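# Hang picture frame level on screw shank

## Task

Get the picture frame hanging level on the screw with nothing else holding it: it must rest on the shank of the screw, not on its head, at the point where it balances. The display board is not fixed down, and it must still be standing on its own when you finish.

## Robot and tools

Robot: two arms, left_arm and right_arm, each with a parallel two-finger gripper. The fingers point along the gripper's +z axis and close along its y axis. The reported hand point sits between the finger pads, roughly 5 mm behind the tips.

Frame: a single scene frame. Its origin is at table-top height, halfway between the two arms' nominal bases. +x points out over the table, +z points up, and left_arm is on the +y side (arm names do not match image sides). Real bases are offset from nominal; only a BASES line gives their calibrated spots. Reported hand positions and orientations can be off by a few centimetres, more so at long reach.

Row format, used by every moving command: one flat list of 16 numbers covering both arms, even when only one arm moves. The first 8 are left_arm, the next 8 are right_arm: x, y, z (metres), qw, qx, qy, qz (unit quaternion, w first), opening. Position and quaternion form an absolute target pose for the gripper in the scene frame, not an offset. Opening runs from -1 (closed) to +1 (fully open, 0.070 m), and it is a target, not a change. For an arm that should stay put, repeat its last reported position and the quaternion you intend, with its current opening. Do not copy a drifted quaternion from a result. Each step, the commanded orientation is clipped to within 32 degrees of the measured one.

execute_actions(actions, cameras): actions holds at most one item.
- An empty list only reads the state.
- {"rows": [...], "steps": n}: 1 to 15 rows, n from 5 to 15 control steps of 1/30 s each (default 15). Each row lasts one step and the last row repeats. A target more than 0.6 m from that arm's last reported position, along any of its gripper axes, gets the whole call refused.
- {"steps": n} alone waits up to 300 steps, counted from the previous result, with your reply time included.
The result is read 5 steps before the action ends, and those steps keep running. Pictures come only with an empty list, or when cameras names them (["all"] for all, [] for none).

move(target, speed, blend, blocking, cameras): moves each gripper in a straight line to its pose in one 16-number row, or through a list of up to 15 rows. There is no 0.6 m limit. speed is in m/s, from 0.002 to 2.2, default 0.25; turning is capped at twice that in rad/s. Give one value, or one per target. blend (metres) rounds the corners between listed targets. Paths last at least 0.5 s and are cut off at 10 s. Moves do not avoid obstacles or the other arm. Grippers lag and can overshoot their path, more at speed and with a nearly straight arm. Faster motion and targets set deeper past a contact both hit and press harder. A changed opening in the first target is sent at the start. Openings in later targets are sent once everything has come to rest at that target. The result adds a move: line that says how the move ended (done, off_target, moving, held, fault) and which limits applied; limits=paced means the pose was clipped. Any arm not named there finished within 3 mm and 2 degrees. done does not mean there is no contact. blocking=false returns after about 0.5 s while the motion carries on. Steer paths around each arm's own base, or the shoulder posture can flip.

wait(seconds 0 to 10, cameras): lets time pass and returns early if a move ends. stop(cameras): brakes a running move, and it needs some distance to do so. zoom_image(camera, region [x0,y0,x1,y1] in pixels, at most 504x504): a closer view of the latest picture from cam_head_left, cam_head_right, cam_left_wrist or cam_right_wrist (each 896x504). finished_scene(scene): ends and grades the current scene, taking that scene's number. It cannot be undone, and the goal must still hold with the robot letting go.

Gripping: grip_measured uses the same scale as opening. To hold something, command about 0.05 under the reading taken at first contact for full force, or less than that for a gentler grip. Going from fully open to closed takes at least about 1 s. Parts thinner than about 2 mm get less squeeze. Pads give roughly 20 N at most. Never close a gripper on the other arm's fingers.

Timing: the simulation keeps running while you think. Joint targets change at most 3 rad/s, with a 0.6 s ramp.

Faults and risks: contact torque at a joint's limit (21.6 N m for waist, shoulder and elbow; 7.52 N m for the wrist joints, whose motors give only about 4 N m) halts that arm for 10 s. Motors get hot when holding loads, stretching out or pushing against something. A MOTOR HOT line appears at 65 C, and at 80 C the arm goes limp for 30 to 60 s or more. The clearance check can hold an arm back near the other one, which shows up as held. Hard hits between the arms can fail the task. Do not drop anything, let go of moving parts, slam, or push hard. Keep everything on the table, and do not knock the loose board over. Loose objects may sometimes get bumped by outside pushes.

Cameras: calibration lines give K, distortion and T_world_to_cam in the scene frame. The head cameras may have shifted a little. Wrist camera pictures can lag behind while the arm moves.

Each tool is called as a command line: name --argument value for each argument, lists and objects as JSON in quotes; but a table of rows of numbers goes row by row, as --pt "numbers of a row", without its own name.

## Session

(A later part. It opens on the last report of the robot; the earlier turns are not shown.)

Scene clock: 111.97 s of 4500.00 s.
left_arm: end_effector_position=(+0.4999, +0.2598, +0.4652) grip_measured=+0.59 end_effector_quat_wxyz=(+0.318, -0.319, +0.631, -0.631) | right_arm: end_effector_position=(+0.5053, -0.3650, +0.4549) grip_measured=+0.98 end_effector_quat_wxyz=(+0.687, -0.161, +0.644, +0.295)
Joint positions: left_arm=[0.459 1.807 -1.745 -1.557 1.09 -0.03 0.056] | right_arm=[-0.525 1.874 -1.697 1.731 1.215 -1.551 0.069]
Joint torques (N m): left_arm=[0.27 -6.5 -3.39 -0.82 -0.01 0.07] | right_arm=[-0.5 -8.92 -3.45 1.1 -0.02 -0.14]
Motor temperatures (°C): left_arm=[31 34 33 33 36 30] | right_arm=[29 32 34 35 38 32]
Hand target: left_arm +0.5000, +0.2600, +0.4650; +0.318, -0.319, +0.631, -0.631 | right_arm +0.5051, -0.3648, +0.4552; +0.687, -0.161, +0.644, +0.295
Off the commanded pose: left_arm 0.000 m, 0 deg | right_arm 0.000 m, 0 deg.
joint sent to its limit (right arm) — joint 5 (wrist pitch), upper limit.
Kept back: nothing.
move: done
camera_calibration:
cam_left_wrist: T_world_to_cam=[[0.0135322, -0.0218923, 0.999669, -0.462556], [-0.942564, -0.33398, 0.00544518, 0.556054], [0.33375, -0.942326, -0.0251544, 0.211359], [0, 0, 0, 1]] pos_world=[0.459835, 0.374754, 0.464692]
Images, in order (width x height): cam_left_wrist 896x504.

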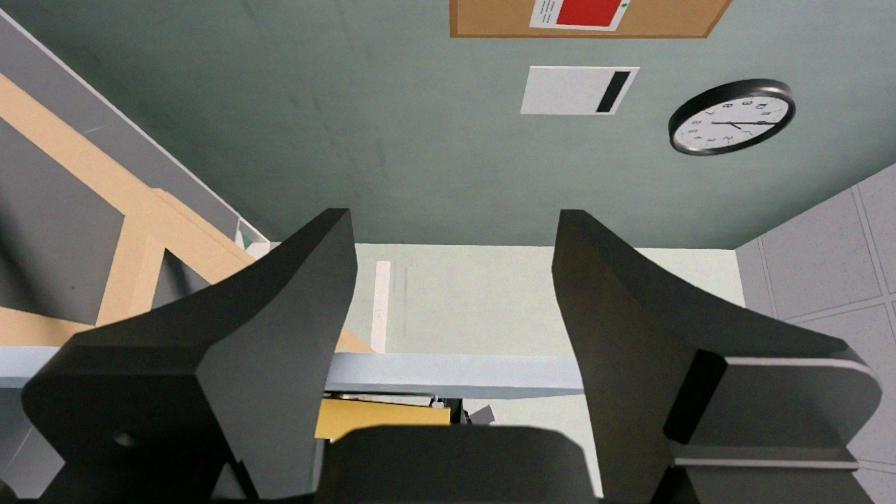

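move --pt "0.496 0.26 0.505 0.318 -0.319 0.631 -0.631 0.59 0.5051 -0.3649 0.4552 0.687 -0.162 0.644 0.296 1.0" --speed 0.25 --cameras '["cam_left_wrist"]'

zoom_image --camera "cam_left_wrist" --region '[340, 370, 440, 430]'

Scene clock: 113.87 s of 4500.00 s.
left_arm: end_effector_position=(+0.4959, +0.2597, +0.5054) grip_measured=+0.59 end_effector_quat_wxyz=(+0.318, -0.319, +0.631, -0.631) | right_arm: end_effector_position=(+0.5053, -0.3650, +0.4549) grip_measured=+0.98 end_effector_quat_wxyz=(+0.687, -0.161, +0.644, +0.295)
Joint positions: left_arm=[0.464 1.826 -1.935 -1.471 1.105 -0.221 0.056] | right_arm=[-0.525 1.874 -1.697 1.731 1.215 -1.551 0.069]
Joint torques (N m): left_arm=[0.45 -6.85 -2.54 -0.77 -0.25 0.12] | right_arm=[-0.43 -8.88 -3.47 1.07 -0.01 -0.12]
Motor temperatures (°C): left_arm=[31 34 33 33 36 30] | right_arm=[29 32 34 35 38 32]
Hand target: left_arm +0.4960, +0.2600, +0.5050; +0.318, -0.319, +0.631, -0.631 | right_arm +0.5051, -0.3648, +0.4552; +0.687, -0.161, +0.644, +0.295
Off the commanded pose: left_arm 0.001 m, 0 deg | right_arm 0.000 m, 0 deg.
joint sent to its limit (right arm) — joint 5 (wrist pitch), upper limit.
Kept back: nothing.
move: done
camera_calibration:
cam_left_wrist: T_world_to_cam=[[0.0127268, -0.0223802, 0.999669, -0.50214], [-0.942825, -0.333256, 0.00454234, 0.552335], [0.333044, -0.942571, -0.0253419, 0.21412], [0, 0, 0, 1]] pos_world=[0.455835, 0.374654, 0.504891]
Images, in order (width x height): cam_left_wrist 896x504.

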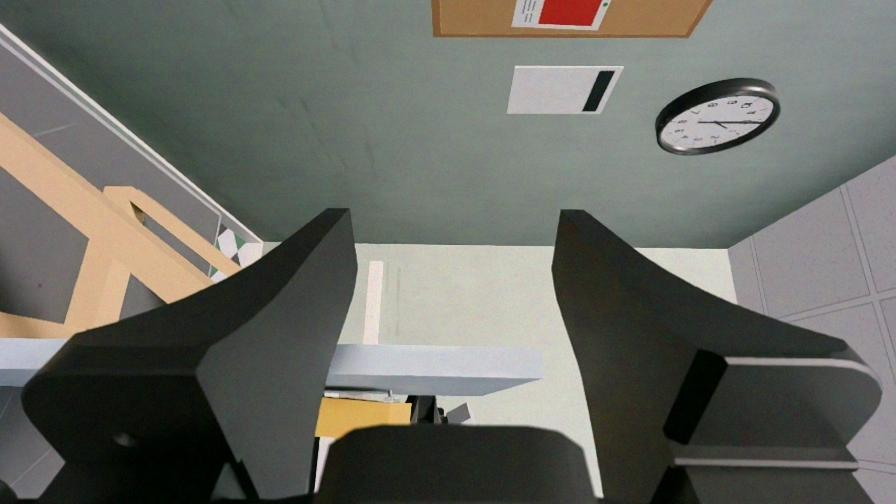

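Scaled by 5.040 from the camera's 896x504 image, which has a finer 1280x720 frame.

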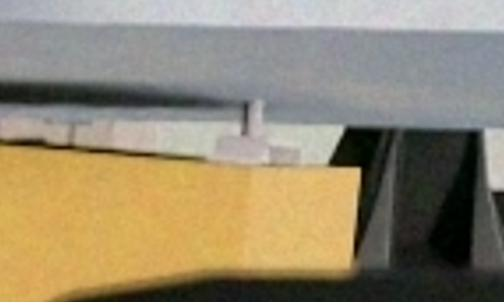

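zoom_image --camera "cam_left_wrist" --region '[375, 385, 411, 411]'

Scaled by 14.000 from the camera's 896x504 image, which has a finer 1280x720 frame.

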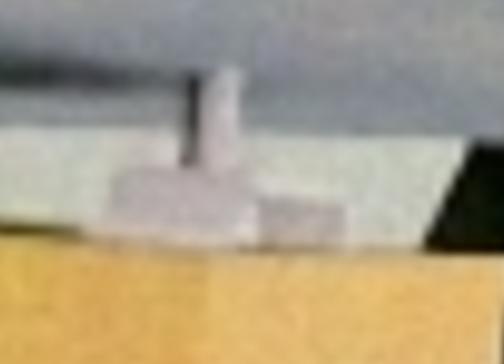

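move --pt "0.496 0.26 0.505 0.318 -0.319 0.631 -0.631 0.59 0.4976 -0.362 0.335 0.2736 0.3578 0.5432 0.7079 1.0" --speed 0.3 --cameras '["cam_head_right","cam_right_wrist"]'

zoom_image --camera "cam_right_wrist" --region '[340, 300, 600, 430]'

Scene clock: 119.47 s of 4500.00 s.
left_arm: end_effector_position=(+0.4959, +0.2597, +0.5051) grip_measured=+0.59 end_effector_quat_wxyz=(+0.318, -0.319, +0.631, -0.631) | right_arm: end_effector_position=(+0.4977, -0.3620, +0.3353) grip_measured=+0.98 end_effector_quat_wxyz=(+0.253, +0.389, +0.593, +0.659)
Joint positions: left_arm=[0.464 1.826 -1.934 -1.471 1.105 -0.221 0.056] | right_arm=[-0.526 1.886 -1.339 1.75 1.215 -0.278 0.069]
Joint torques (N m): left_arm=[-0.67 -8.66 -2.67 -0.92 -0.53 0.1] | right_arm=[-0.48 -7.39 -3.68 0.84 0.26 -0.21]
Motor temperatures (°C): left_arm=[31 34 33 33 36 30] | right_arm=[29 32 34 35 38 32]
Hand target: left_arm +0.4960, +0.2600, +0.5050; +0.318, -0.319, +0.631, -0.631 | right_arm +0.4977, -0.3620, +0.3352; +0.253, +0.388, +0.593, +0.659
Off the commanded pose: left_arm 0.000 m, 0 deg | right_arm 0.000 m, 9 deg.
joint sent to its limit (right arm) — joint 4 (forearm roll), upper limit; joint 5 (wrist pitch), upper limit.
Kept back: nothing.
move: off_target (right_arm)
camera_calibration:
cam_right_wrist: T_world_to_cam=[[-0.15798, 0.194497, -0.968098, 0.474285], [-0.941773, 0.265034, 0.206932, 0.48899], [0.296826, 0.944419, 0.141302, 0.265111], [0, 0, 0, 1]] pos_world=[0.456753, -0.472222, 0.320506]
Images, in order (width x height): cam_head_right 896x504, cam_right_wrist 896x504.

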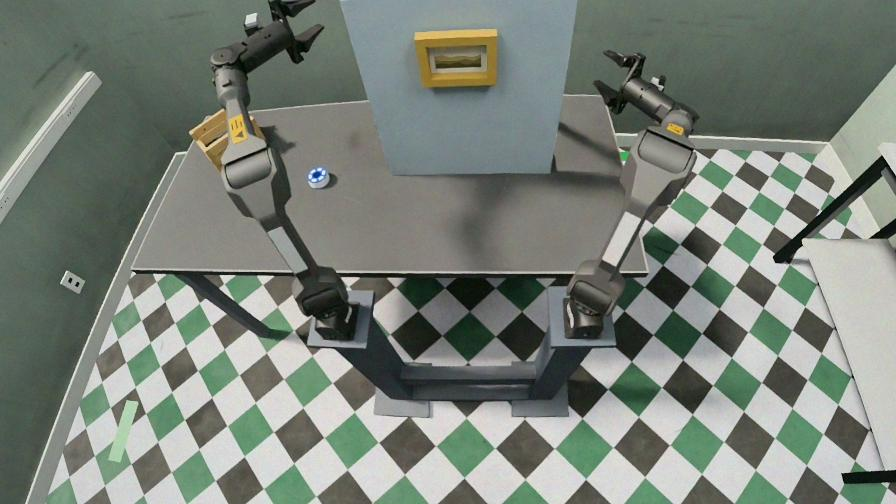

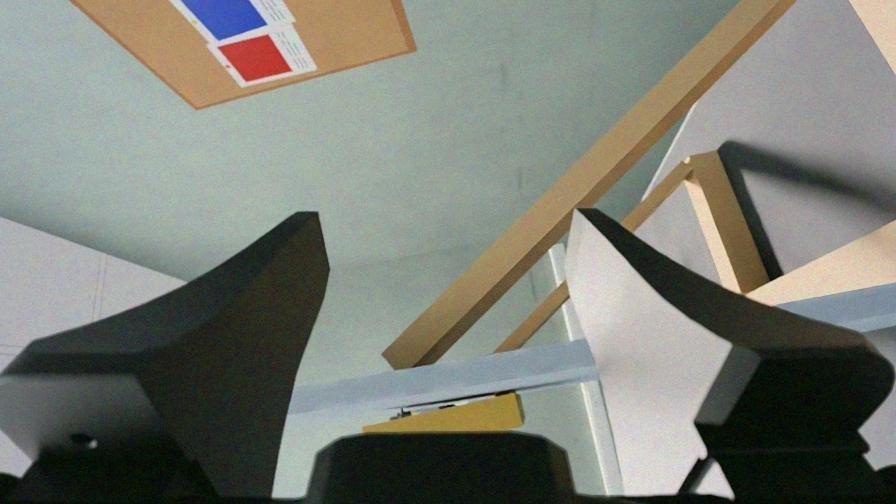

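Scaled by 1.938 from the camera's 896x504 image, which has a finer 1280x720 frame.

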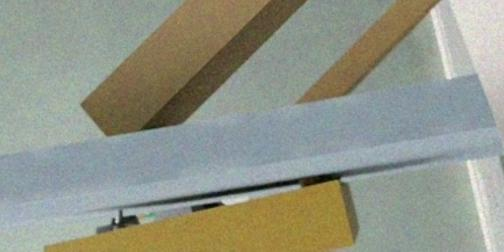

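zoom_image --camera "cam_right_wrist" --region '[380, 398, 430, 428]'

Scaled by 10.080 from the camera's 896x504 image, which has a finer 1280x720 frame.

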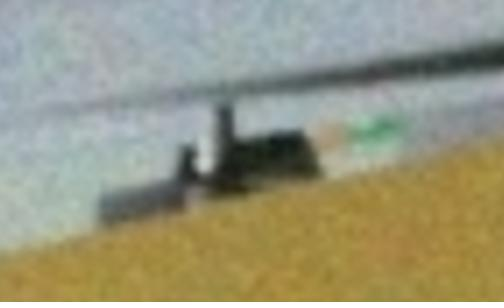

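move --pt "0.50 0.26 0.465 0.318 -0.319 0.631 -0.631 0.59 0.33 -0.36 0.40 0.687 -0.162 0.644 0.296 1.0" --pt "0.50 0.26 0.465 0.318 -0.319 0.631 -0.631 0.59 0.35 -0.0214 0.357 0.4594 0.5377 0.5377 0.4593 1.0" --speed 0.3 --blend '[0.04,0]' --cameras '["cam_head_right","cam_right_wrist"]'

Scene clock: 128.40 s of 4500.00 s.
left_arm: end_effector_position=(+0.5002, +0.2601, +0.4645) grip_measured=+0.59 end_effector_quat_wxyz=(+0.318, -0.319, +0.632, -0.631) | right_arm: end_effector_position=(+0.3501, -0.0212, +0.3572) grip_measured=+0.98 end_effector_quat_wxyz=(+0.459, +0.538, +0.537, +0.459)
Joint positions: left_arm=[0.46 1.809 -1.745 -1.556 1.09 -0.029 0.056] | right_arm=[1.196 1.654 -1.247 1.602 -1.145 0.282 0.069]
Joint torques (N m): left_arm=[-0.59 -8.26 -3.06 -0.92 -0.23 -0.01] | right_arm=[-0.37 -6.83 -3.33 -1.2 -0.28 -0.01]
Motor temperatures (°C): left_arm=[31 34 33 33 36 30] | right_arm=[29 32 34 35 38 32]
Hand target: left_arm +0.5000, +0.2600, +0.4650; +0.318, -0.319, +0.631, -0.631 | right_arm +0.3500, -0.0214, +0.3570; +0.459, +0.538, +0.538, +0.459
Off the commanded pose: left_arm 0.001 m, 0 deg | right_arm 0.000 m, 0 deg.
Kept back: nothing.
move: done
camera_calibration:
cam_right_wrist: T_world_to_cam=[[-0.166213, 0.0395872, -0.985295, 0.411616], [-0.596854, 0.791337, 0.13248, 0.172043], [0.784945, 0.610097, -0.107903, -0.104964], [0, 0, 0, 1]] pos_world=[0.253492, -0.0884004, 0.371445]
Images, in order (width x height): cam_head_right 896x504, cam_right_wrist 896x504.

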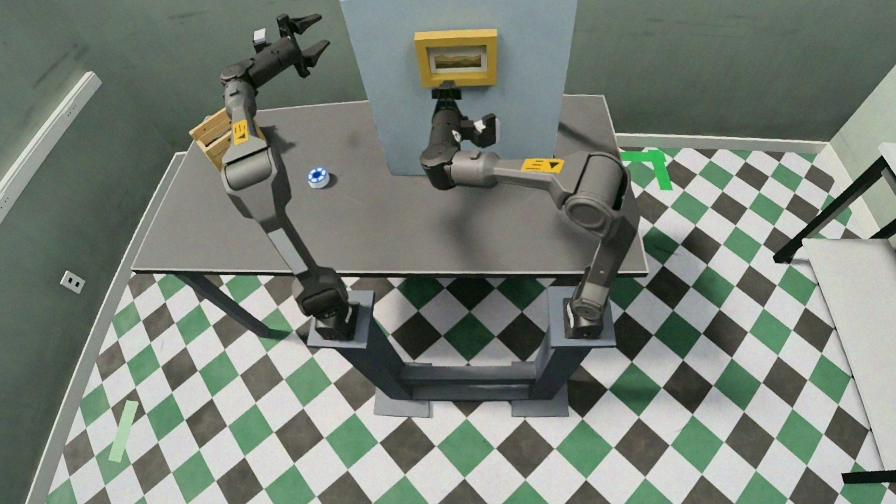

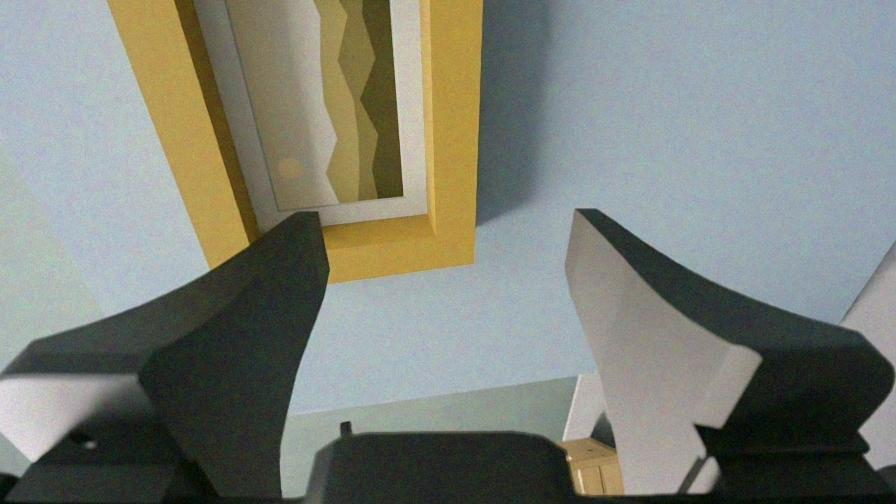

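move --pt "0.50 0.26 0.465 0.318 -0.319 0.631 -0.631 0.59 0.37 -0.0217 0.341 0.5 0.5 0.5 0.5 1.0" --pt "0.50 0.26 0.465 0.318 -0.319 0.631 -0.631 0.59 0.412 -0.0217 0.341 0.5 0.5 0.5 0.5 1.0" --speed 0.1 --blend '[0.01,0]' --cameras '["cam_right_wrist"]'

Scene clock: 131.70 s of 4500.00 s.
left_arm: end_effector_position=(+0.5002, +0.2601, +0.4645) grip_measured=+0.59 end_effector_quat_wxyz=(+0.318, -0.319, +0.632, -0.631) | right_arm: end_effector_position=(+0.4124, -0.0215, +0.3410) grip_measured=+0.98 end_effector_quat_wxyz=(+0.500, +0.500, +0.500, +0.500)
Joint positions: left_arm=[0.46 1.809 -1.745 -1.556 1.09 -0.029 0.056] | right_arm=[1.03 1.801 -1.231 1.285 -1.077 0.555 0.069]
Joint torques (N m): left_arm=[-0.32 -7.98 -3.68 -0.87 -0.19 -0.13] | right_arm=[0.65 -7.77 -3.37 -0.88 -0.56 -0.21]
Motor temperatures (°C): left_arm=[31 34 33 33 36 30] | right_arm=[29 32 34 35 38 32]
Hand target: left_arm +0.5000, +0.2600, +0.4650; +0.318, -0.319, +0.631, -0.631 | right_arm +0.4120, -0.0217, +0.3410; +0.500, +0.500, +0.500, +0.500
Off the commanded pose: left_arm 0.001 m, 0 deg | right_arm 0.000 m, 0 deg.
Kept back: nothing.
move: done
camera_calibration:
cam_right_wrist: T_world_to_cam=[[-0.00999191, 0.039361, -0.999175, 0.346323], [-0.610658, 0.791017, 0.0372676, 0.24983], [0.791831, 0.610527, 0.0161323, -0.200568], [0, 0, 0, 1]] pos_world=[0.314837, -0.0887994, 0.339962]
Images, in order (width x height): cam_right_wrist 896x504.

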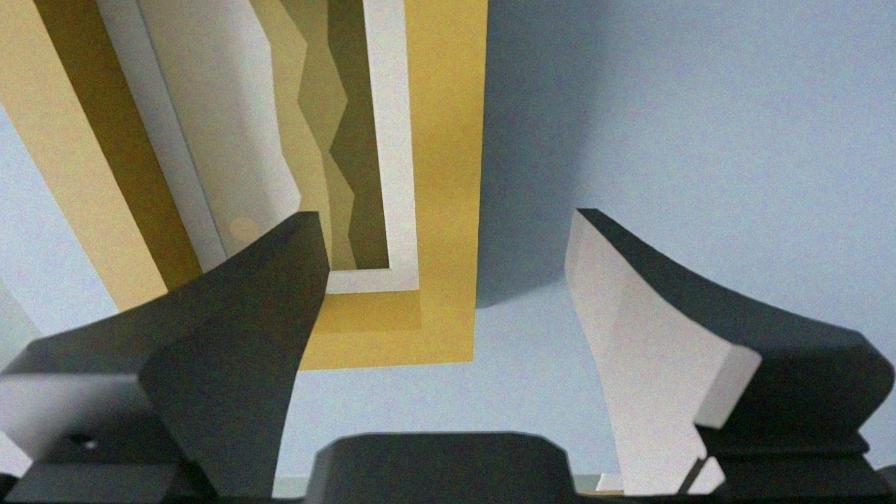

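move --pt "0.50 0.26 0.465 0.318 -0.319 0.631 -0.631 0.59 0.436 -0.0217 0.341 0.5 0.5 0.5 0.5 1.0" --pt "0.50 0.26 0.465 0.318 -0.319 0.631 -0.631 0.59 0.436 -0.0217 0.341 0.5 0.5 0.5 0.5 -0.28" --speed 0.06 --cameras '["cam_right_wrist"]'

Scene clock: 133.47 s of 4500.00 s.
left_arm: end_effector_position=(+0.5002, +0.2601, +0.4645) grip_measured=+0.59 end_effector_quat_wxyz=(+0.318, -0.319, +0.632, -0.631) | right_arm: end_effector_position=(+0.4361, -0.0215, +0.3410) grip_measured=-0.28 end_effector_quat_wxyz=(+0.500, +0.500, +0.500, +0.500)
Joint positions: left_arm=[0.46 1.809 -1.745 -1.556 1.09 -0.029 0.056] | right_arm=[0.973 1.844 -1.294 1.262 -1.022 0.55 0.025]
Joint torques (N m): left_arm=[-0.34 -7.83 -3.46 -0.87 -0.12 -0.14] | right_arm=[0.73 -8.53 -3.33 -0.86 -0.55 -0.09]
Motor temperatures (°C): left_arm=[31 34 33 33 36 30] | right_arm=[29 32 34 35 38 32]
Hand target: left_arm +0.5000, +0.2600, +0.4650; +0.318, -0.319, +0.631, -0.631 | right_arm +0.4360, -0.0217, +0.3410; +0.500, +0.500, +0.500, +0.500
Off the commanded pose: left_arm 0.001 m, 0 deg | right_arm 0.000 m, 0 deg.
Kept back: nothing.
move: done
camera_calibration:
cam_right_wrist: T_world_to_cam=[[-0.010155, 0.0392455, -0.999178, 0.346605], [-0.610652, 0.791021, 0.0372758, 0.264298], [0.791834, 0.610529, 0.0159325, -0.219267], [0, 0, 0, 1]] pos_world=[0.338537, -0.0887994, 0.339961]
Images, in order (width x height): cam_right_wrist 896x504.

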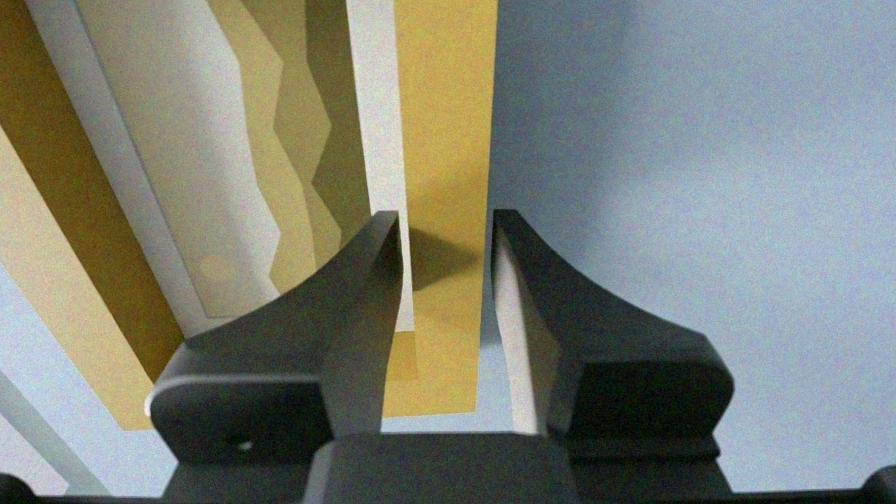

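execute_actions --actions '[{"rows": [[0.50,0.26,0.465,0.318,-0.319,0.631,-0.631,0.59,0.436,-0.0217,0.3403,0.5,0.5,0.5,0.5,-0.29],[0.50,0.26,0.465,0.318,-0.319,0.631,-0.631,0.59,0.436,-0.0217,0.3403,0.5,0.5,0.5,0.5,-0.31],[0.50,0.26,0.465,0.318,-0.319,0.631,-0.631,0.59,0.436,-0.0217,0.3403,0.5,0.5,0.5,0.5,-0.33],[0.50,0.26,0.465,0.318,-0.319,0.631,-0.631,0.59,0.436,-0.0217,0.3403,0.5,0.5,0.5,0.5,-0.345],[0.50,0.26,0.465,0.318,-0.319,0.631,-0.631,0.59,0.436,-0.0217,0.3403,0.5,0.5,0.5,0.5,-0.355],[0.50,0.26,0.465,0.318,-0.319,0.631,-0.631,0.59,0.436,-0.0217,0.3403,0.5,0.5,0.5,0.5,-0.365],[0.50,0.26,0.465,0.318,-0.319,0.631,-0.631,0.59,0.436,-0.0217,0.3403,0.5,0.5,0.5,0.5,-0.375],[0.50,0.26,0.465,0.318,-0.319,0.631,-0.631,0.59,0.436,-0.0217,0.3403,0.5,0.5,0.5,0.5,-0.385],[0.50,0.26,0.465,0.318,-0.319,0.631,-0.631,0.59,0.436,-0.0217,0.3403,0.5,0.5,0.5,0.5,-0.395],[0.50,0.26,0.465,0.318,-0.319,0.631,-0.631,0.59,0.436,-0.0217,0.3403,0.5,0.5,0.5,0.5,-0.405],[0.50,0.26,0.465,0.318,-0.319,0.631,-0.631,0.59,0.436,-0.0217,0.3403,0.5,0.5,0.5,0.5,-0.415],[0.50,0.26,0.465,0.318,-0.319,0.631,-0.631,0.59,0.436,-0.0217,0.3403,0.5,0.5,0.5,0.5,-0.425],[0.50,0.26,0.465,0.318,-0.319,0.631,-0.631,0.59,0.436,-0.0217,0.3403,0.5,0.5,0.5,0.5,-0.435],[0.50,0.26,0.465,0.318,-0.319,0.631,-0.631,0.59,0.436,-0.0217,0.3403,0.5,0.5,0.5,0.5,-0.45]]}]' --cameras '[]'

execute_actions --actions '[{"steps": 10}]' --cameras '["cam_left_wrist","cam_right_wrist"]'

zoom_image --camera "cam_left_wrist" --region '[415, 385, 465, 415]'

Scene clock: 134.57 s of 4500.00 s.
left_arm: end_effector_position=(+0.5002, +0.2601, +0.4645) grip_measured=+0.59 end_effector_quat_wxyz=(+0.318, -0.319, +0.632, -0.631) | right_arm: end_effector_position=(+0.4360, -0.0218, +0.3403) grip_measured=-0.40 end_effector_quat_wxyz=(+0.500, +0.500, +0.500, +0.500)
Joint positions: left_arm=[0.46 1.809 -1.745 -1.556 1.09 -0.029 0.056] | right_arm=[0.973 1.844 -1.292 1.261 -1.023 0.552 0.021]
Joint torques (N m): left_arm=[-0.39 -7.67 -3.59 -0.89 -0.15 -0.12] | right_arm=[0.63 -6.95 -3.55 -0.96 -0.47 0.19]
Motor temperatures (°C): left_arm=[31 34 33 33 36 30] | right_arm=[29 32 34 35 38 32]
Steps of this call (1-23: nothing new was sent; 24-33: this action's first 10). Readings (end_effector_position of left_arm | right_arm):
24: (+0.5002, +0.2601, +0.4645) | (+0.4361, -0.0217, +0.3408)
25: (+0.5002, +0.2601, +0.4645) | (+0.4360, -0.0218, +0.3402)
27: (+0.5002, +0.2601, +0.4645) | (+0.4360, -0.0218, +0.3402)
31: (+0.5002, +0.2601, +0.4645) | (+0.4360, -0.0218, +0.3403)
33: the state above
No camera images: "cameras" was empty.

Scene clock: 134.90 s of 4500.00 s.
left_arm: end_effector_position=(+0.5002, +0.2601, +0.4645) grip_measured=+0.59 end_effector_quat_wxyz=(+0.318, -0.319, +0.632, -0.631) | right_arm: end_effector_position=(+0.4360, -0.0220, +0.3407) grip_measured=-0.44 end_effector_quat_wxyz=(+0.501, +0.500, +0.499, +0.500)
Joint positions: left_arm=[0.46 1.809 -1.745 -1.556 1.09 -0.029 0.056] | right_arm=[0.973 1.844 -1.292 1.26 -1.025 0.552 0.02]
Joint torques (N m): left_arm=[-0.39 -7.85 -3.63 -0.82 -0.12 -0.13] | right_arm=[0.68 -5.86 -3.76 -0.59 -0.01 0.05]
Motor temperatures (°C): left_arm=[31 34 33 33 36 30] | right_arm=[29 32 34 35 38 32]
Hand target: left_arm +0.5000, +0.2600, +0.4650; +0.318, -0.319, +0.631, -0.631 | right_arm +0.4360, -0.0217, +0.3403; +0.500, +0.500, +0.500, +0.500
Off the commanded pose: left_arm 0.001 m, 0 deg | right_arm 0.001 m, 0 deg.
Steps of this call (1-5: your previous action's last 5; 6-10: nothing new was sent). Readings (end_effector_position of left_arm | right_arm):
1: (+0.5002, +0.2601, +0.4645) | (+0.4360, -0.0218, +0.3406)
2: (+0.5002, +0.2601, +0.4645) | (+0.4360, -0.0218, +0.3406)
4: (+0.5002, +0.2601, +0.4645) | (+0.4360, -0.0220, +0.3407)
8: (+0.5002, +0.2601, +0.4645) | (+0.4360, -0.0220, +0.3407)
10: the state above
camera_calibration:
cam_left_wrist: T_world_to_cam=[[0.0143875, -0.022553, 0.999642, -0.462086], [-0.942589, -0.333902, 0.00603313, 0.556055], [0.333646, -0.942338, -0.0260622, 0.212034], [0, 0, 0, 1]] pos_world=[0.460035, 0.375054, 0.464091]
cam_right_wrist: T_world_to_cam=[[-0.00854014, 0.0382777, -0.999231, 0.345701], [-0.609405, 0.792061, 0.03555, 0.264687], [0.792813, 0.60924, 0.0165623, -0.219582], [0, 0, 0, 1]] pos_world=[0.338341, -0.0891029, 0.339662]
Images, in order (width x height): cam_left_wrist 896x504, cam_right_wrist 896x504.

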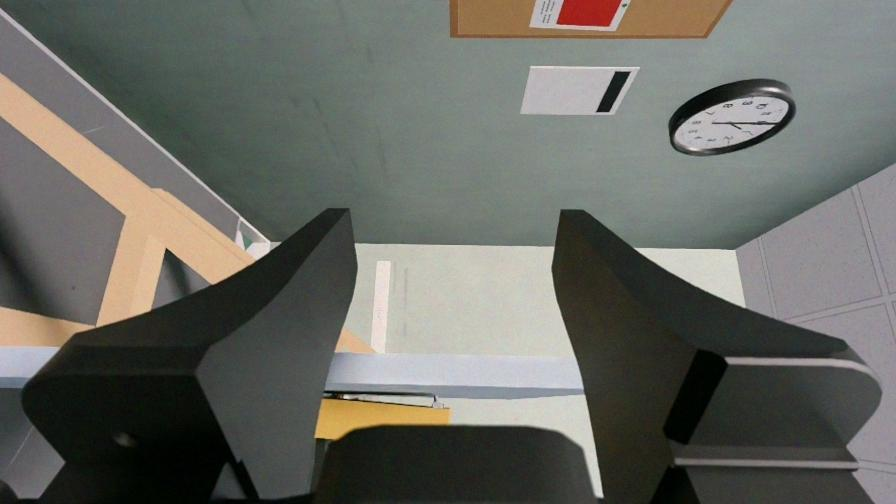

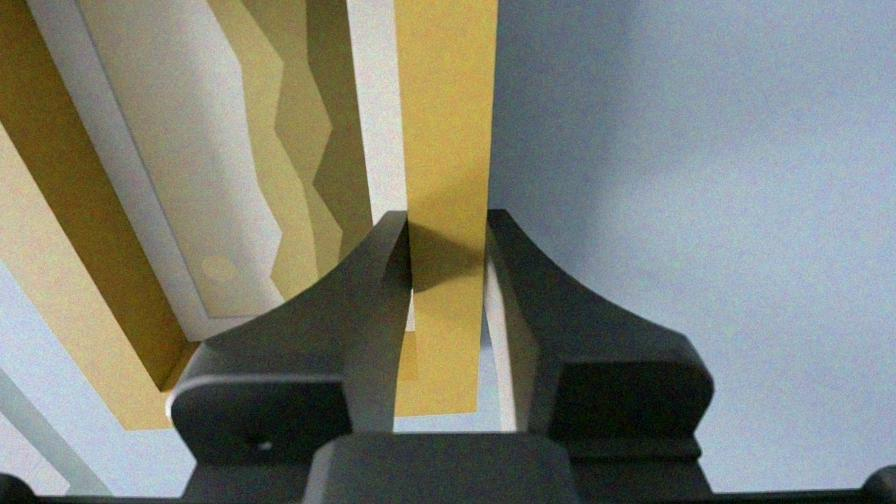

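Scaled by 10.080 from the camera's 896x504 image, which has a finer 1280x720 frame.

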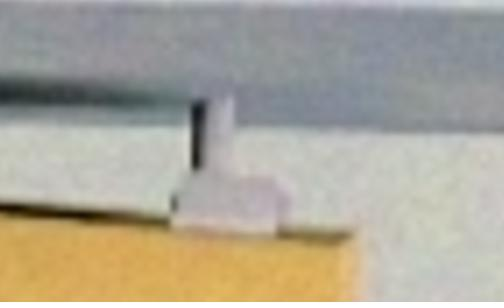

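move --pt "0.50 0.26 0.465 0.318 -0.319 0.631 -0.631 0.59 0.436 -0.0218 0.3405 0.5 0.5 0.5 0.5 -0.49" --pt "0.50 0.26 0.465 0.318 -0.319 0.631 -0.631 0.59 0.4355 -0.0218 0.3505 0.5 0.5 0.5 0.5 -0.49" --speed 0.03 --cameras '["cam_left_wrist"]'

zoom_image --camera "cam_left_wrist" --region '[415, 385, 465, 415]'

zoom_image --camera "cam_left_wrist" --region '[310, 360, 470, 440]'

Scene clock: 136.60 s of 4500.00 s.
left_arm: end_effector_position=(+0.5002, +0.2601, +0.4645) grip_measured=+0.59 end_effector_quat_wxyz=(+0.318, -0.319, +0.632, -0.631) | right_arm: end_effector_position=(+0.4357, -0.0215, +0.3496) grip_measured=-0.44 end_effector_quat_wxyz=(+0.500, +0.500, +0.501, +0.499)
Joint positions: left_arm=[0.46 1.809 -1.745 -1.556 1.09 -0.029 0.056] | right_arm=[0.974 1.831 -1.315 1.283 -1.012 0.51 0.02]
Joint torques (N m): left_arm=[-0.45 -7.8 -3.59 -0.85 -0.07 -0.11] | right_arm=[-0.61 -9.7 -5.03 -1.49 -0.79 0.11]
Motor temperatures (°C): left_arm=[31 34 33 33 36 30] | right_arm=[29 32 34 35 38 32]
Hand target: left_arm +0.5000, +0.2600, +0.4650; +0.318, -0.319, +0.631, -0.631 | right_arm +0.4355, -0.0218, +0.3505; +0.500, +0.500, +0.500, +0.500
Off the commanded pose: left_arm 0.001 m, 0 deg | right_arm 0.001 m, 0 deg.
Kept back: nothing.
move: done
camera_calibration:
cam_left_wrist: T_world_to_cam=[[0.0143875, -0.022553, 0.999642, -0.462086], [-0.942589, -0.333902, 0.00603313, 0.556055], [0.333646, -0.942338, -0.0260622, 0.212034], [0, 0, 0, 1]] pos_world=[0.460035, 0.375054, 0.464091]
Images, in order (width x height): cam_left_wrist 896x504.

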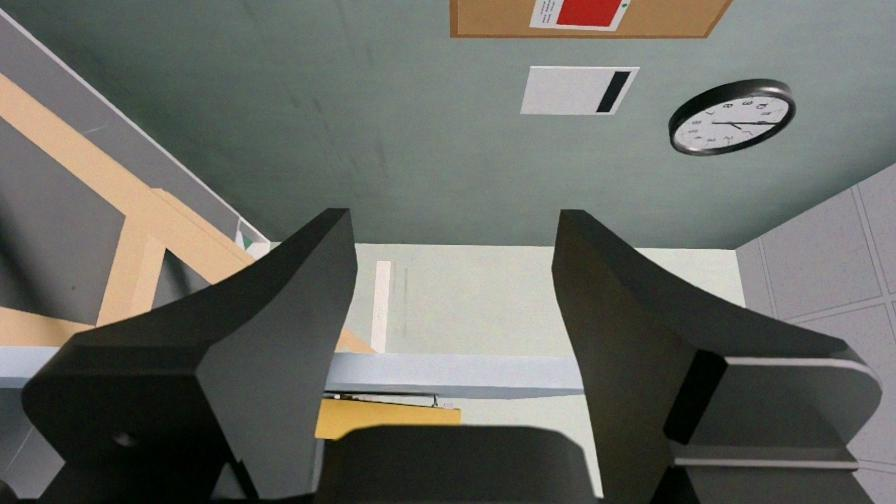

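Scaled by 10.080 from the camera's 896x504 image, which has a finer 1280x720 frame.

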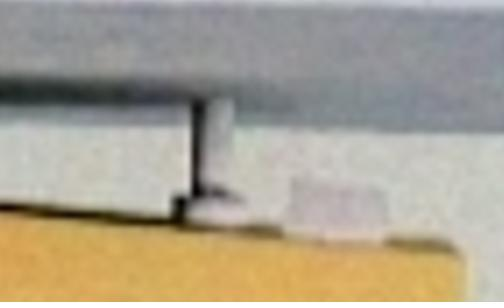

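Scaled by 3.150 from the camera's 896x504 image, which has a finer 1280x720 frame.

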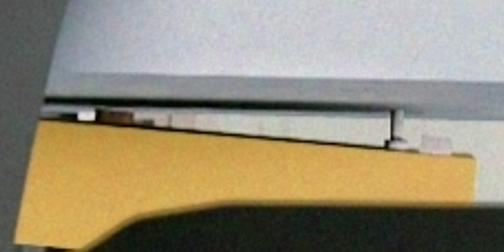

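move --pt "0.50 0.26 0.465 0.318 -0.319 0.631 -0.631 0.59 0.436 -0.0218 0.3425 0.5 0.5 0.5 0.5 -0.49" --pt "0.50 0.26 0.465 0.318 -0.319 0.631 -0.631 0.59 0.436 -0.0218 0.3405 0.5 0.5 0.5 0.5 -0.49" --speed 0.025 --cameras '["cam_left_wrist"]'

zoom_image --camera "cam_left_wrist" --region '[415, 385, 465, 415]'

move --pt "0.50 0.26 0.465 0.318 -0.319 0.631 -0.631 0.59 0.4345 -0.0218 0.3407 0.5 0.5 0.5 0.5 -0.49" --speed 0.02 --cameras '[]'

move --pt "0.50 0.26 0.465 0.318 -0.319 0.631 -0.631 0.59 0.4335 -0.0218 0.3407 0.5 0.5 0.5 0.5 -0.49" --speed 0.02 --cameras '["cam_left_wrist"]'

zoom_image --camera "cam_left_wrist" --region '[415, 385, 465, 415]'

Scene clock: 138.90 s of 4500.00 s.
left_arm: end_effector_position=(+0.5002, +0.2601, +0.4645) grip_measured=+0.59 end_effector_quat_wxyz=(+0.318, -0.319, +0.632, -0.631) | right_arm: end_effector_position=(+0.4359, -0.0220, +0.3416) grip_measured=-0.44 end_effector_quat_wxyz=(+0.500, +0.500, +0.499, +0.501)
Joint positions: left_arm=[0.46 1.809 -1.745 -1.556 1.09 -0.029 0.056] | right_arm=[0.973 1.842 -1.293 1.259 -1.024 0.553 0.02]
Joint torques (N m): left_arm=[-0.21 -7.45 -3.56 -0.84 -0.07 -0.11] | right_arm=[-0.64 -6.6 -3.6 -0.95 -0.31 -0.23]
Motor temperatures (°C): left_arm=[31 34 33 33 36 30] | right_arm=[29 32 34 35 38 32]
Hand target: left_arm +0.5000, +0.2600, +0.4650; +0.318, -0.319, +0.631, -0.631 | right_arm +0.4360, -0.0218, +0.3405; +0.500, +0.500, +0.500, +0.500
Off the commanded pose: left_arm 0.001 m, 0 deg | right_arm 0.001 m, 0 deg.
Kept back: nothing.
move: done
camera_calibration:
cam_left_wrist: T_world_to_cam=[[0.0143875, -0.022553, 0.999642, -0.462086], [-0.942589, -0.333902, 0.00603313, 0.556055], [0.333646, -0.942338, -0.0260622, 0.212034], [0, 0, 0, 1]] pos_world=[0.460035, 0.375054, 0.464091]
Images, in order (width x height): cam_left_wrist 896x504.

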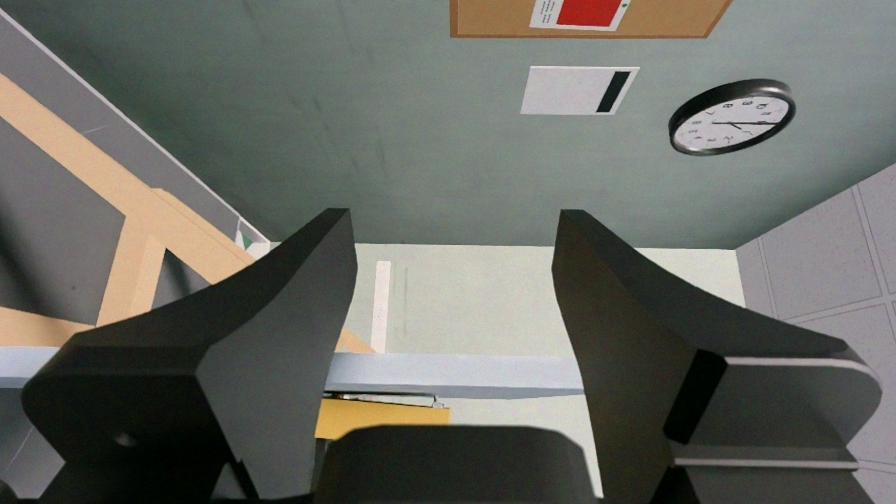

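Scaled by 10.080 from the camera's 896x504 image, which has a finer 1280x720 frame.

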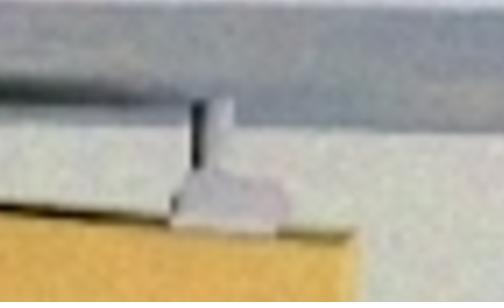

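Scene clock: 139.60 s of 4500.00 s.
left_arm: end_effector_position=(+0.5002, +0.2601, +0.4645) grip_measured=+0.59 end_effector_quat_wxyz=(+0.318, -0.319, +0.632, -0.631) | right_arm: end_effector_position=(+0.4347, -0.0218, +0.3411) grip_measured=-0.44 end_effector_quat_wxyz=(+0.500, +0.500, +0.500, +0.500)
Joint positions: left_arm=[0.46 1.809 -1.745 -1.556 1.09 -0.029 0.056] | right_arm=[0.976 1.84 -1.289 1.261 -1.026 0.552 0.019]
Joint torques (N m): left_arm=[-0.22 -7.37 -3.63 -0.8 -0.06 -0.11] | right_arm=[1.9 -7.06 -2.56 -0.53 -0.15 -0.28]
Motor temperatures (°C): left_arm=[31 34 33 33 36 30] | right_arm=[29 32 34 35 38 32]
Hand target: left_arm +0.5000, +0.2600, +0.4650; +0.318, -0.319, +0.631, -0.631 | right_arm +0.4345, -0.0218, +0.3407; +0.500, +0.500, +0.500, +0.500
Off the commanded pose: left_arm 0.001 m, 0 deg | right_arm 0.000 m, 0 deg.
Kept back: nothing.
move: done
No camera images: "cameras" was empty.

Scene clock: 140.30 s of 4500.00 s.
left_arm: end_effector_position=(+0.5002, +0.2601, +0.4645) grip_measured=+0.59 end_effector_quat_wxyz=(+0.318, -0.319, +0.632, -0.631) | right_arm: end_effector_position=(+0.4336, -0.0218, +0.3411) grip_measured=-0.45 end_effector_quat_wxyz=(+0.500, +0.500, +0.500, +0.500)
Joint positions: left_arm=[0.46 1.809 -1.745 -1.556 1.09 -0.029 0.056] | right_arm=[0.979 1.838 -1.286 1.262 -1.029 0.552 0.019]
Joint torques (N m): left_arm=[-0.11 -7.24 -3.66 -0.81 -0.03 -0.12] | right_arm=[2.56 -6.17 -2.13 -0.36 0.1 -0.06]
Motor temperatures (°C): left_arm=[31 34 33 33 36 30] | right_arm=[29 32 34 35 38 32]
Hand target: left_arm +0.5000, +0.2600, +0.4650; +0.318, -0.319, +0.631, -0.631 | right_arm +0.4335, -0.0218, +0.3407; +0.500, +0.500, +0.500, +0.500
Off the commanded pose: left_arm 0.001 m, 0 deg | right_arm 0.000 m, 0 deg.
Kept back: nothing.
move: done
camera_calibration:
cam_left_wrist: T_world_to_cam=[[0.0143875, -0.022553, 0.999642, -0.462086], [-0.942589, -0.333902, 0.00603313, 0.556055], [0.333646, -0.942338, -0.0260622, 0.212034], [0, 0, 0, 1]] pos_world=[0.460035, 0.375054, 0.464091]
Images, in order (width x height): cam_left_wrist 896x504.

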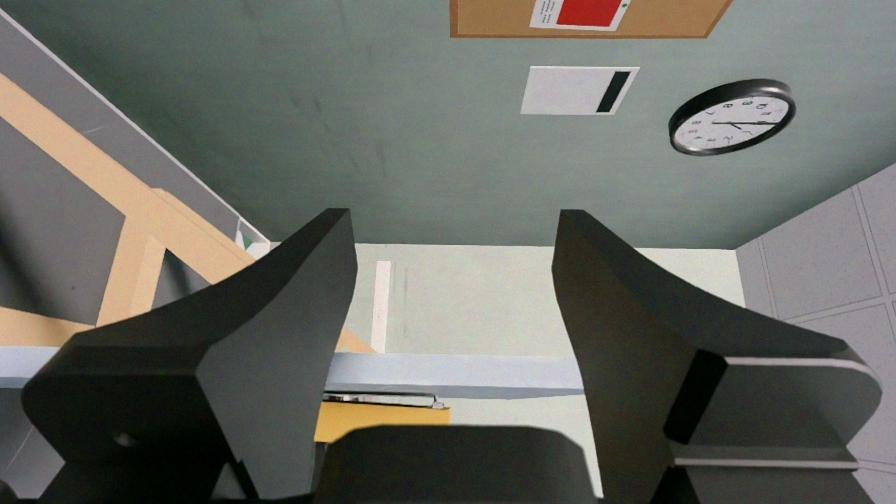

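Scaled by 10.080 from the camera's 896x504 image, which has a finer 1280x720 frame.

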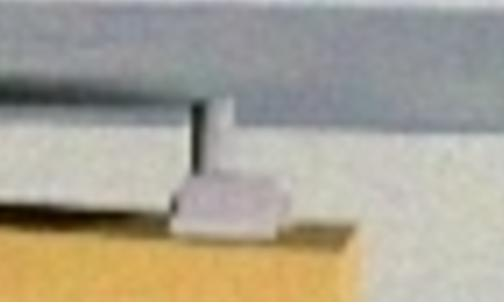

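move --pt "0.50 0.26 0.465 0.318 -0.319 0.631 -0.631 0.59 0.4358 -0.0218 0.3409 0.5 0.5 0.5 0.5 -0.49" --speed 0.02 --cameras '[]'

execute_actions --actions '[{"rows": [[0.50,0.26,0.465,0.318,-0.319,0.631,-0.631,0.59,0.4358,-0.0218,0.3410,0.5,0.5,0.5,0.5,-0.47],[0.50,0.26,0.465,0.318,-0.319,0.631,-0.631,0.59,0.4358,-0.0218,0.3411,0.5,0.5,0.5,0.5,-0.46],[0.50,0.26,0.465,0.318,-0.319,0.631,-0.631,0.59,0.4358,-0.0218,0.3412,0.5,0.5,0.5,0.5,-0.45],[0.50,0.26,0.465,0.318,-0.319,0.631,-0.631,0.59,0.4358,-0.0218,0.3412,0.5,0.5,0.5,0.5,-0.44],[0.50,0.26,0.465,0.318,-0.319,0.631,-0.631,0.59,0.4358,-0.0218,0.3412,0.5,0.5,0.5,0.5,-0.435],[0.50,0.26,0.465,0.318,-0.319,0.631,-0.631,0.59,0.4358,-0.0218,0.3412,0.5,0.5,0.5,0.5,-0.43],[0.50,0.26,0.465,0.318,-0.319,0.631,-0.631,0.59,0.4358,-0.0218,0.3412,0.5,0.5,0.5,0.5,-0.425],[0.50,0.26,0.465,0.318,-0.319,0.631,-0.631,0.59,0.4358,-0.0218,0.3412,0.5,0.5,0.5,0.5,-0.42],[0.50,0.26,0.465,0.318,-0.319,0.631,-0.631,0.59,0.4358,-0.0218,0.3412,0.5,0.5,0.5,0.5,-0.415],[0.50,0.26,0.465,0.318,-0.319,0.631,-0.631,0.59,0.4358,-0.0218,0.3412,0.5,0.5,0.5,0.5,-0.41],[0.50,0.26,0.465,0.318,-0.319,0.631,-0.631,0.59,0.4358,-0.0218,0.3412,0.5,0.5,0.5,0.5,-0.40],[0.50,0.26,0.465,0.318,-0.319,0.631,-0.631,0.59,0.4358,-0.0218,0.3412,0.5,0.5,0.5,0.5,-0.39],[0.50,0.26,0.465,0.318,-0.319,0.631,-0.631,0.59,0.4358,-0.0218,0.3412,0.5,0.5,0.5,0.5,-0.38],[0.50,0.26,0.465,0.318,-0.319,0.631,-0.631,0.59,0.4358,-0.0218,0.3412,0.5,0.5,0.5,0.5,-0.36],[0.50,0.26,0.465,0.318,-0.319,0.631,-0.631,0.59,0.4358,-0.0218,0.3412,0.5,0.5,0.5,0.5,-0.34]]}]' --cameras '[]'

move --pt "0.50 0.26 0.465 0.318 -0.319 0.631 -0.631 0.59 0.4358 -0.0218 0.3410 0.5 0.5 0.5 0.5 -0.05" --speed 0.02 --cameras '["cam_right_wrist","cam_left_wrist"]'

Scene clock: 142.53 s of 4500.00 s.
left_arm: end_effector_position=(+0.5002, +0.2601, +0.4645) grip_measured=+0.59 end_effector_quat_wxyz=(+0.318, -0.319, +0.632, -0.631) | right_arm: end_effector_position=(+0.4356, -0.0220, +0.3406) grip_measured=-0.44 end_effector_quat_wxyz=(+0.500, +0.500, +0.500, +0.500)
Joint positions: left_arm=[0.46 1.809 -1.745 -1.556 1.09 -0.029 0.056] | right_arm=[0.974 1.842 -1.291 1.262 -1.024 0.551 0.02]
Joint torques (N m): left_arm=[-0.31 -7.21 -3.63 -0.77 0.01 -0.13] | right_arm=[0.63 -3.43 -3.14 -0.29 0.64 -0.41]
Motor temperatures (°C): left_arm=[31 34 33 33 36 30] | right_arm=[29 32 34 35 38 32]
Hand target: left_arm +0.5000, +0.2600, +0.4650; +0.318, -0.319, +0.631, -0.631 | right_arm +0.4358, -0.0218, +0.3409; +0.500, +0.500, +0.500, +0.500
Off the commanded pose: left_arm 0.001 m, 0 deg | right_arm 0.000 m, 0 deg.
Kept back: nothing.
move: done
No camera images: "cameras" was empty.

Scene clock: 142.87 s of 4500.00 s.
left_arm: end_effector_position=(+0.5002, +0.2601, +0.4645) grip_measured=+0.59 end_effector_quat_wxyz=(+0.318, -0.319, +0.632, -0.631) | right_arm: end_effector_position=(+0.4358, -0.0213, +0.3402) grip_measured=-0.41 end_effector_quat_wxyz=(+0.500, +0.500, +0.501, +0.500)
Joint positions: left_arm=[0.46 1.809 -1.745 -1.556 1.09 -0.029 0.056] | right_arm=[0.974 1.843 -1.292 1.262 -1.021 0.549 0.021]
Joint torques (N m): left_arm=[-0.17 -7 -3.54 -0.82 0.02 -0.09] | right_arm=[0.65 -4.83 -3.33 -0.33 0.17 -0.2]
Motor temperatures (°C): left_arm=[31 34 33 33 36 30] | right_arm=[29 32 34 35 38 32]
Steps of this call (1-10: this action's first 10). Readings (end_effector_position of left_arm | right_arm):
1: (+0.5002, +0.2601, +0.4645) | (+0.4356, -0.0218, +0.3405)
2: (+0.5002, +0.2601, +0.4645) | (+0.4357, -0.0217, +0.3409)
4: (+0.5002, +0.2601, +0.4645) | (+0.4357, -0.0215, +0.3407)
8: (+0.5002, +0.2601, +0.4645) | (+0.4357, -0.0215, +0.3407)
10: the state above
No camera images: "cameras" was empty.

Scene clock: 143.93 s of 4500.00 s.
left_arm: end_effector_position=(+0.5002, +0.2601, +0.4645) grip_measured=+0.59 end_effector_quat_wxyz=(+0.318, -0.319, +0.632, -0.631) | right_arm: end_effector_position=(+0.4358, -0.0216, +0.3404) grip_measured=-0.05 end_effector_quat_wxyz=(+0.500, +0.500, +0.501, +0.500)
Joint positions: left_arm=[0.46 1.809 -1.745 -1.556 1.09 -0.029 0.056] | right_arm=[0.974 1.843 -1.292 1.262 -1.023 0.55 0.033]
Joint torques (N m): left_arm=[-0.13 -6.96 -3.43 -0.76 0.04 -0.09] | right_arm=[0.53 -8.55 -3.32 -1.05 -0.55 0.18]
Motor temperatures (°C): left_arm=[31 34 33 33 36 30] | right_arm=[29 32 34 35 38 32]
Hand target: left_arm +0.5000, +0.2600, +0.4650; +0.318, -0.319, +0.631, -0.631 | right_arm +0.4358, -0.0218, +0.3410; +0.500, +0.500, +0.500, +0.500
Off your previous action's commanded pose at its last step (step 5 of this call): left_arm 0.001 m, 0 deg | right_arm 0.001 m, 0 deg.
Off the commanded pose: left_arm 0.001 m, 0 deg | right_arm 0.001 m, 0 deg.
Kept back: nothing.
move: done
camera_calibration:
cam_left_wrist: T_world_to_cam=[[0.0143875, -0.022553, 0.999642, -0.462086], [-0.942589, -0.333902, 0.00603313, 0.556055], [0.333646, -0.942338, -0.0260622, 0.212034], [0, 0, 0, 1]] pos_world=[0.460035, 0.375054, 0.464091]
cam_right_wrist: T_world_to_cam=[[-0.0110402, 0.0377556, -0.999226, 0.346382], [-0.610286, 0.791333, 0.0366433, 0.264268], [0.792104, 0.610218, 0.0143052, -0.218449], [0, 0, 0, 1]] pos_world=[0.338138, -0.0889004, 0.339556]
Images, in order (width x height): cam_left_wrist 896x504, cam_right_wrist 896x504.

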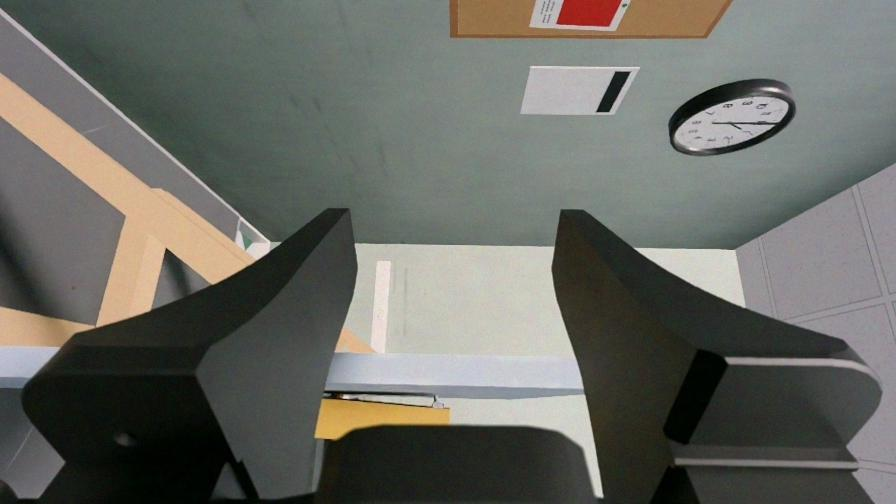

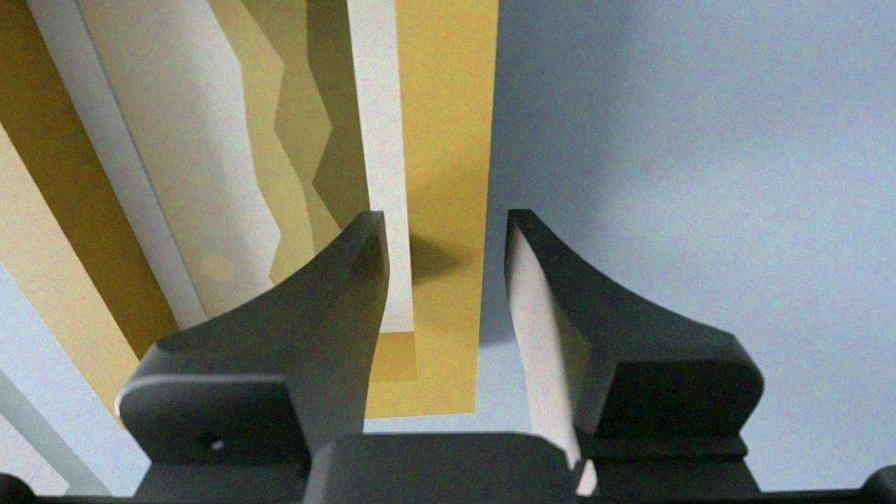

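move --pt "0.50 0.26 0.465 0.318 -0.319 0.631 -0.631 0.59 0.435 0.0233 0.3405 0.5 0.5 0.5 0.5 -0.05" --pt "0.50 0.26 0.465 0.318 -0.319 0.631 -0.631 0.59 0.435 0.0233 0.3487 0.5 0.5 0.5 0.5 -0.05" --speed '[0.08, 0.02]' --cameras '["cam_right_wrist"]'

move --pt "0.50 0.26 0.465 0.318 -0.319 0.631 -0.631 0.59 0.435 0.0233 0.3405 0.5 0.5 0.5 0.5 -0.05" --speed 0.03 --cameras '["cam_right_wrist"]'

Scene clock: 145.53 s of 4500.00 s.
left_arm: end_effector_position=(+0.5002, +0.2601, +0.4645) grip_measured=+0.59 end_effector_quat_wxyz=(+0.318, -0.319, +0.632, -0.631) | right_arm: end_effector_position=(+0.4348, +0.0234, +0.3488) grip_measured=-0.05 end_effector_quat_wxyz=(+0.500, +0.500, +0.500, +0.500)
Joint positions: left_arm=[0.46 1.809 -1.745 -1.556 1.09 -0.029 0.056] | right_arm=[1.044 1.958 -1.503 1.353 -1.061 0.425 0.033]
Joint torques (N m): left_arm=[-0.02 -6.74 -3.48 -0.75 0.06 -0.11] | right_arm=[-0.48 -9.17 -4.22 -1.07 -0.23 0.05]
Motor temperatures (°C): left_arm=[31 34 33 33 36 30] | right_arm=[29 32 34 35 38 32]
Hand target: left_arm +0.5000, +0.2600, +0.4650; +0.318, -0.319, +0.631, -0.631 | right_arm +0.4350, +0.0233, +0.3487; +0.500, +0.500, +0.500, +0.500
Off the commanded pose: left_arm 0.001 m, 0 deg | right_arm 0.000 m, 0 deg.
Kept back: nothing.
move: done
camera_calibration:
cam_right_wrist: T_world_to_cam=[[-0.00977733, 0.0384015, -0.999215, 0.352466], [-0.610221, 0.791395, 0.0363856, 0.2278], [0.792171, 0.610098, 0.0156957, -0.245886], [0, 0, 0, 1]] pos_world=[0.337238, -0.0438006, 0.34776]
Images, in order (width x height): cam_right_wrist 896x504.

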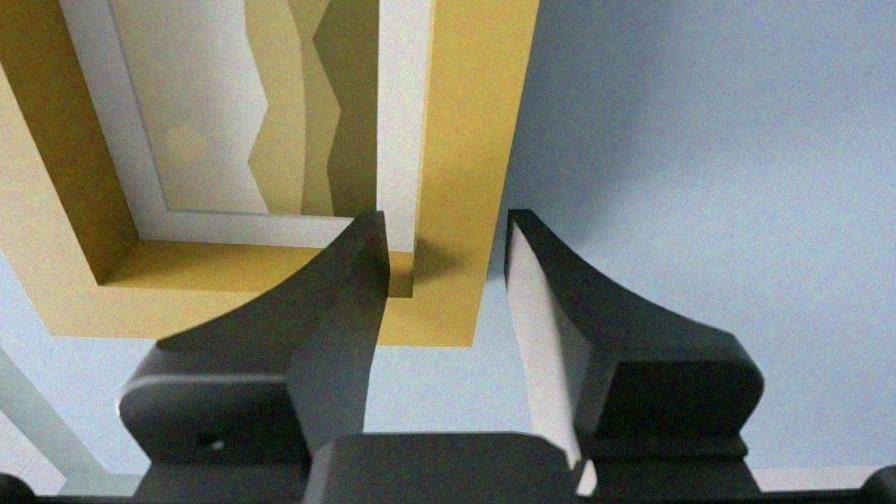

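Scene clock: 146.23 s of 4500.00 s.
left_arm: end_effector_position=(+0.5002, +0.2601, +0.4645) grip_measured=+0.59 end_effector_quat_wxyz=(+0.318, -0.319, +0.632, -0.631) | right_arm: end_effector_position=(+0.4348, +0.0234, +0.3414) grip_measured=-0.05 end_effector_quat_wxyz=(+0.500, +0.500, +0.499, +0.501)
Joint positions: left_arm=[0.46 1.809 -1.745 -1.556 1.09 -0.029 0.056] | right_arm=[1.044 1.966 -1.484 1.337 -1.067 0.458 0.033]
Joint torques (N m): left_arm=[-0.1 -6.8 -3.64 -0.75 0.05 -0.11] | right_arm=[0.06 -7.02 -3.26 -0.88 -0.16 -0.1]
Motor temperatures (°C): left_arm=[31 34 33 33 36 30] | right_arm=[29 32 34 35 38 32]
Hand target: left_arm +0.5000, +0.2600, +0.4650; +0.318, -0.319, +0.631, -0.631 | right_arm +0.4350, +0.0233, +0.3405; +0.500, +0.500, +0.500, +0.500
Off the commanded pose: left_arm 0.001 m, 0 deg | right_arm 0.001 m, 0 deg.
Kept back: nothing.
move: done
camera_calibration:
cam_right_wrist: T_world_to_cam=[[-0.00829816, 0.040436, -0.999148, 0.344452], [-0.61061, 0.791062, 0.0370859, 0.228032], [0.791888, 0.610398, 0.0181262, -0.246424], [0, 0, 0, 1]] pos_world=[0.337237, -0.0438995, 0.340168]
Images, in order (width x height): cam_right_wrist 896x504.

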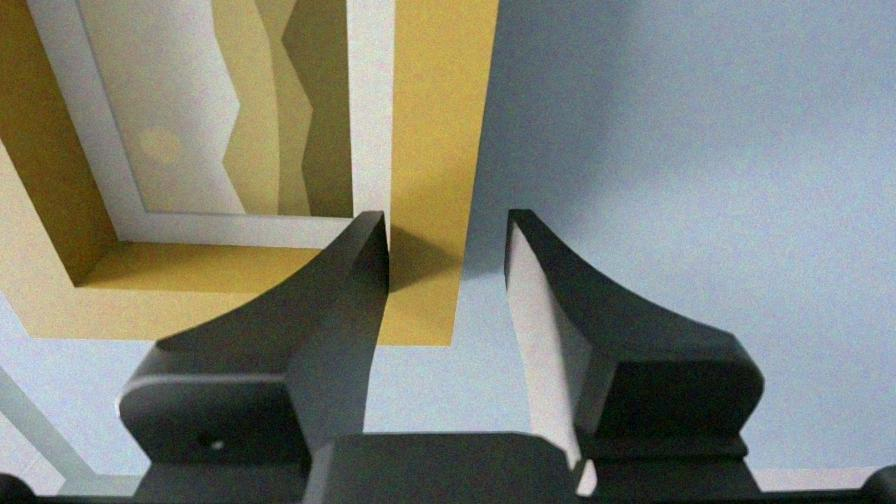

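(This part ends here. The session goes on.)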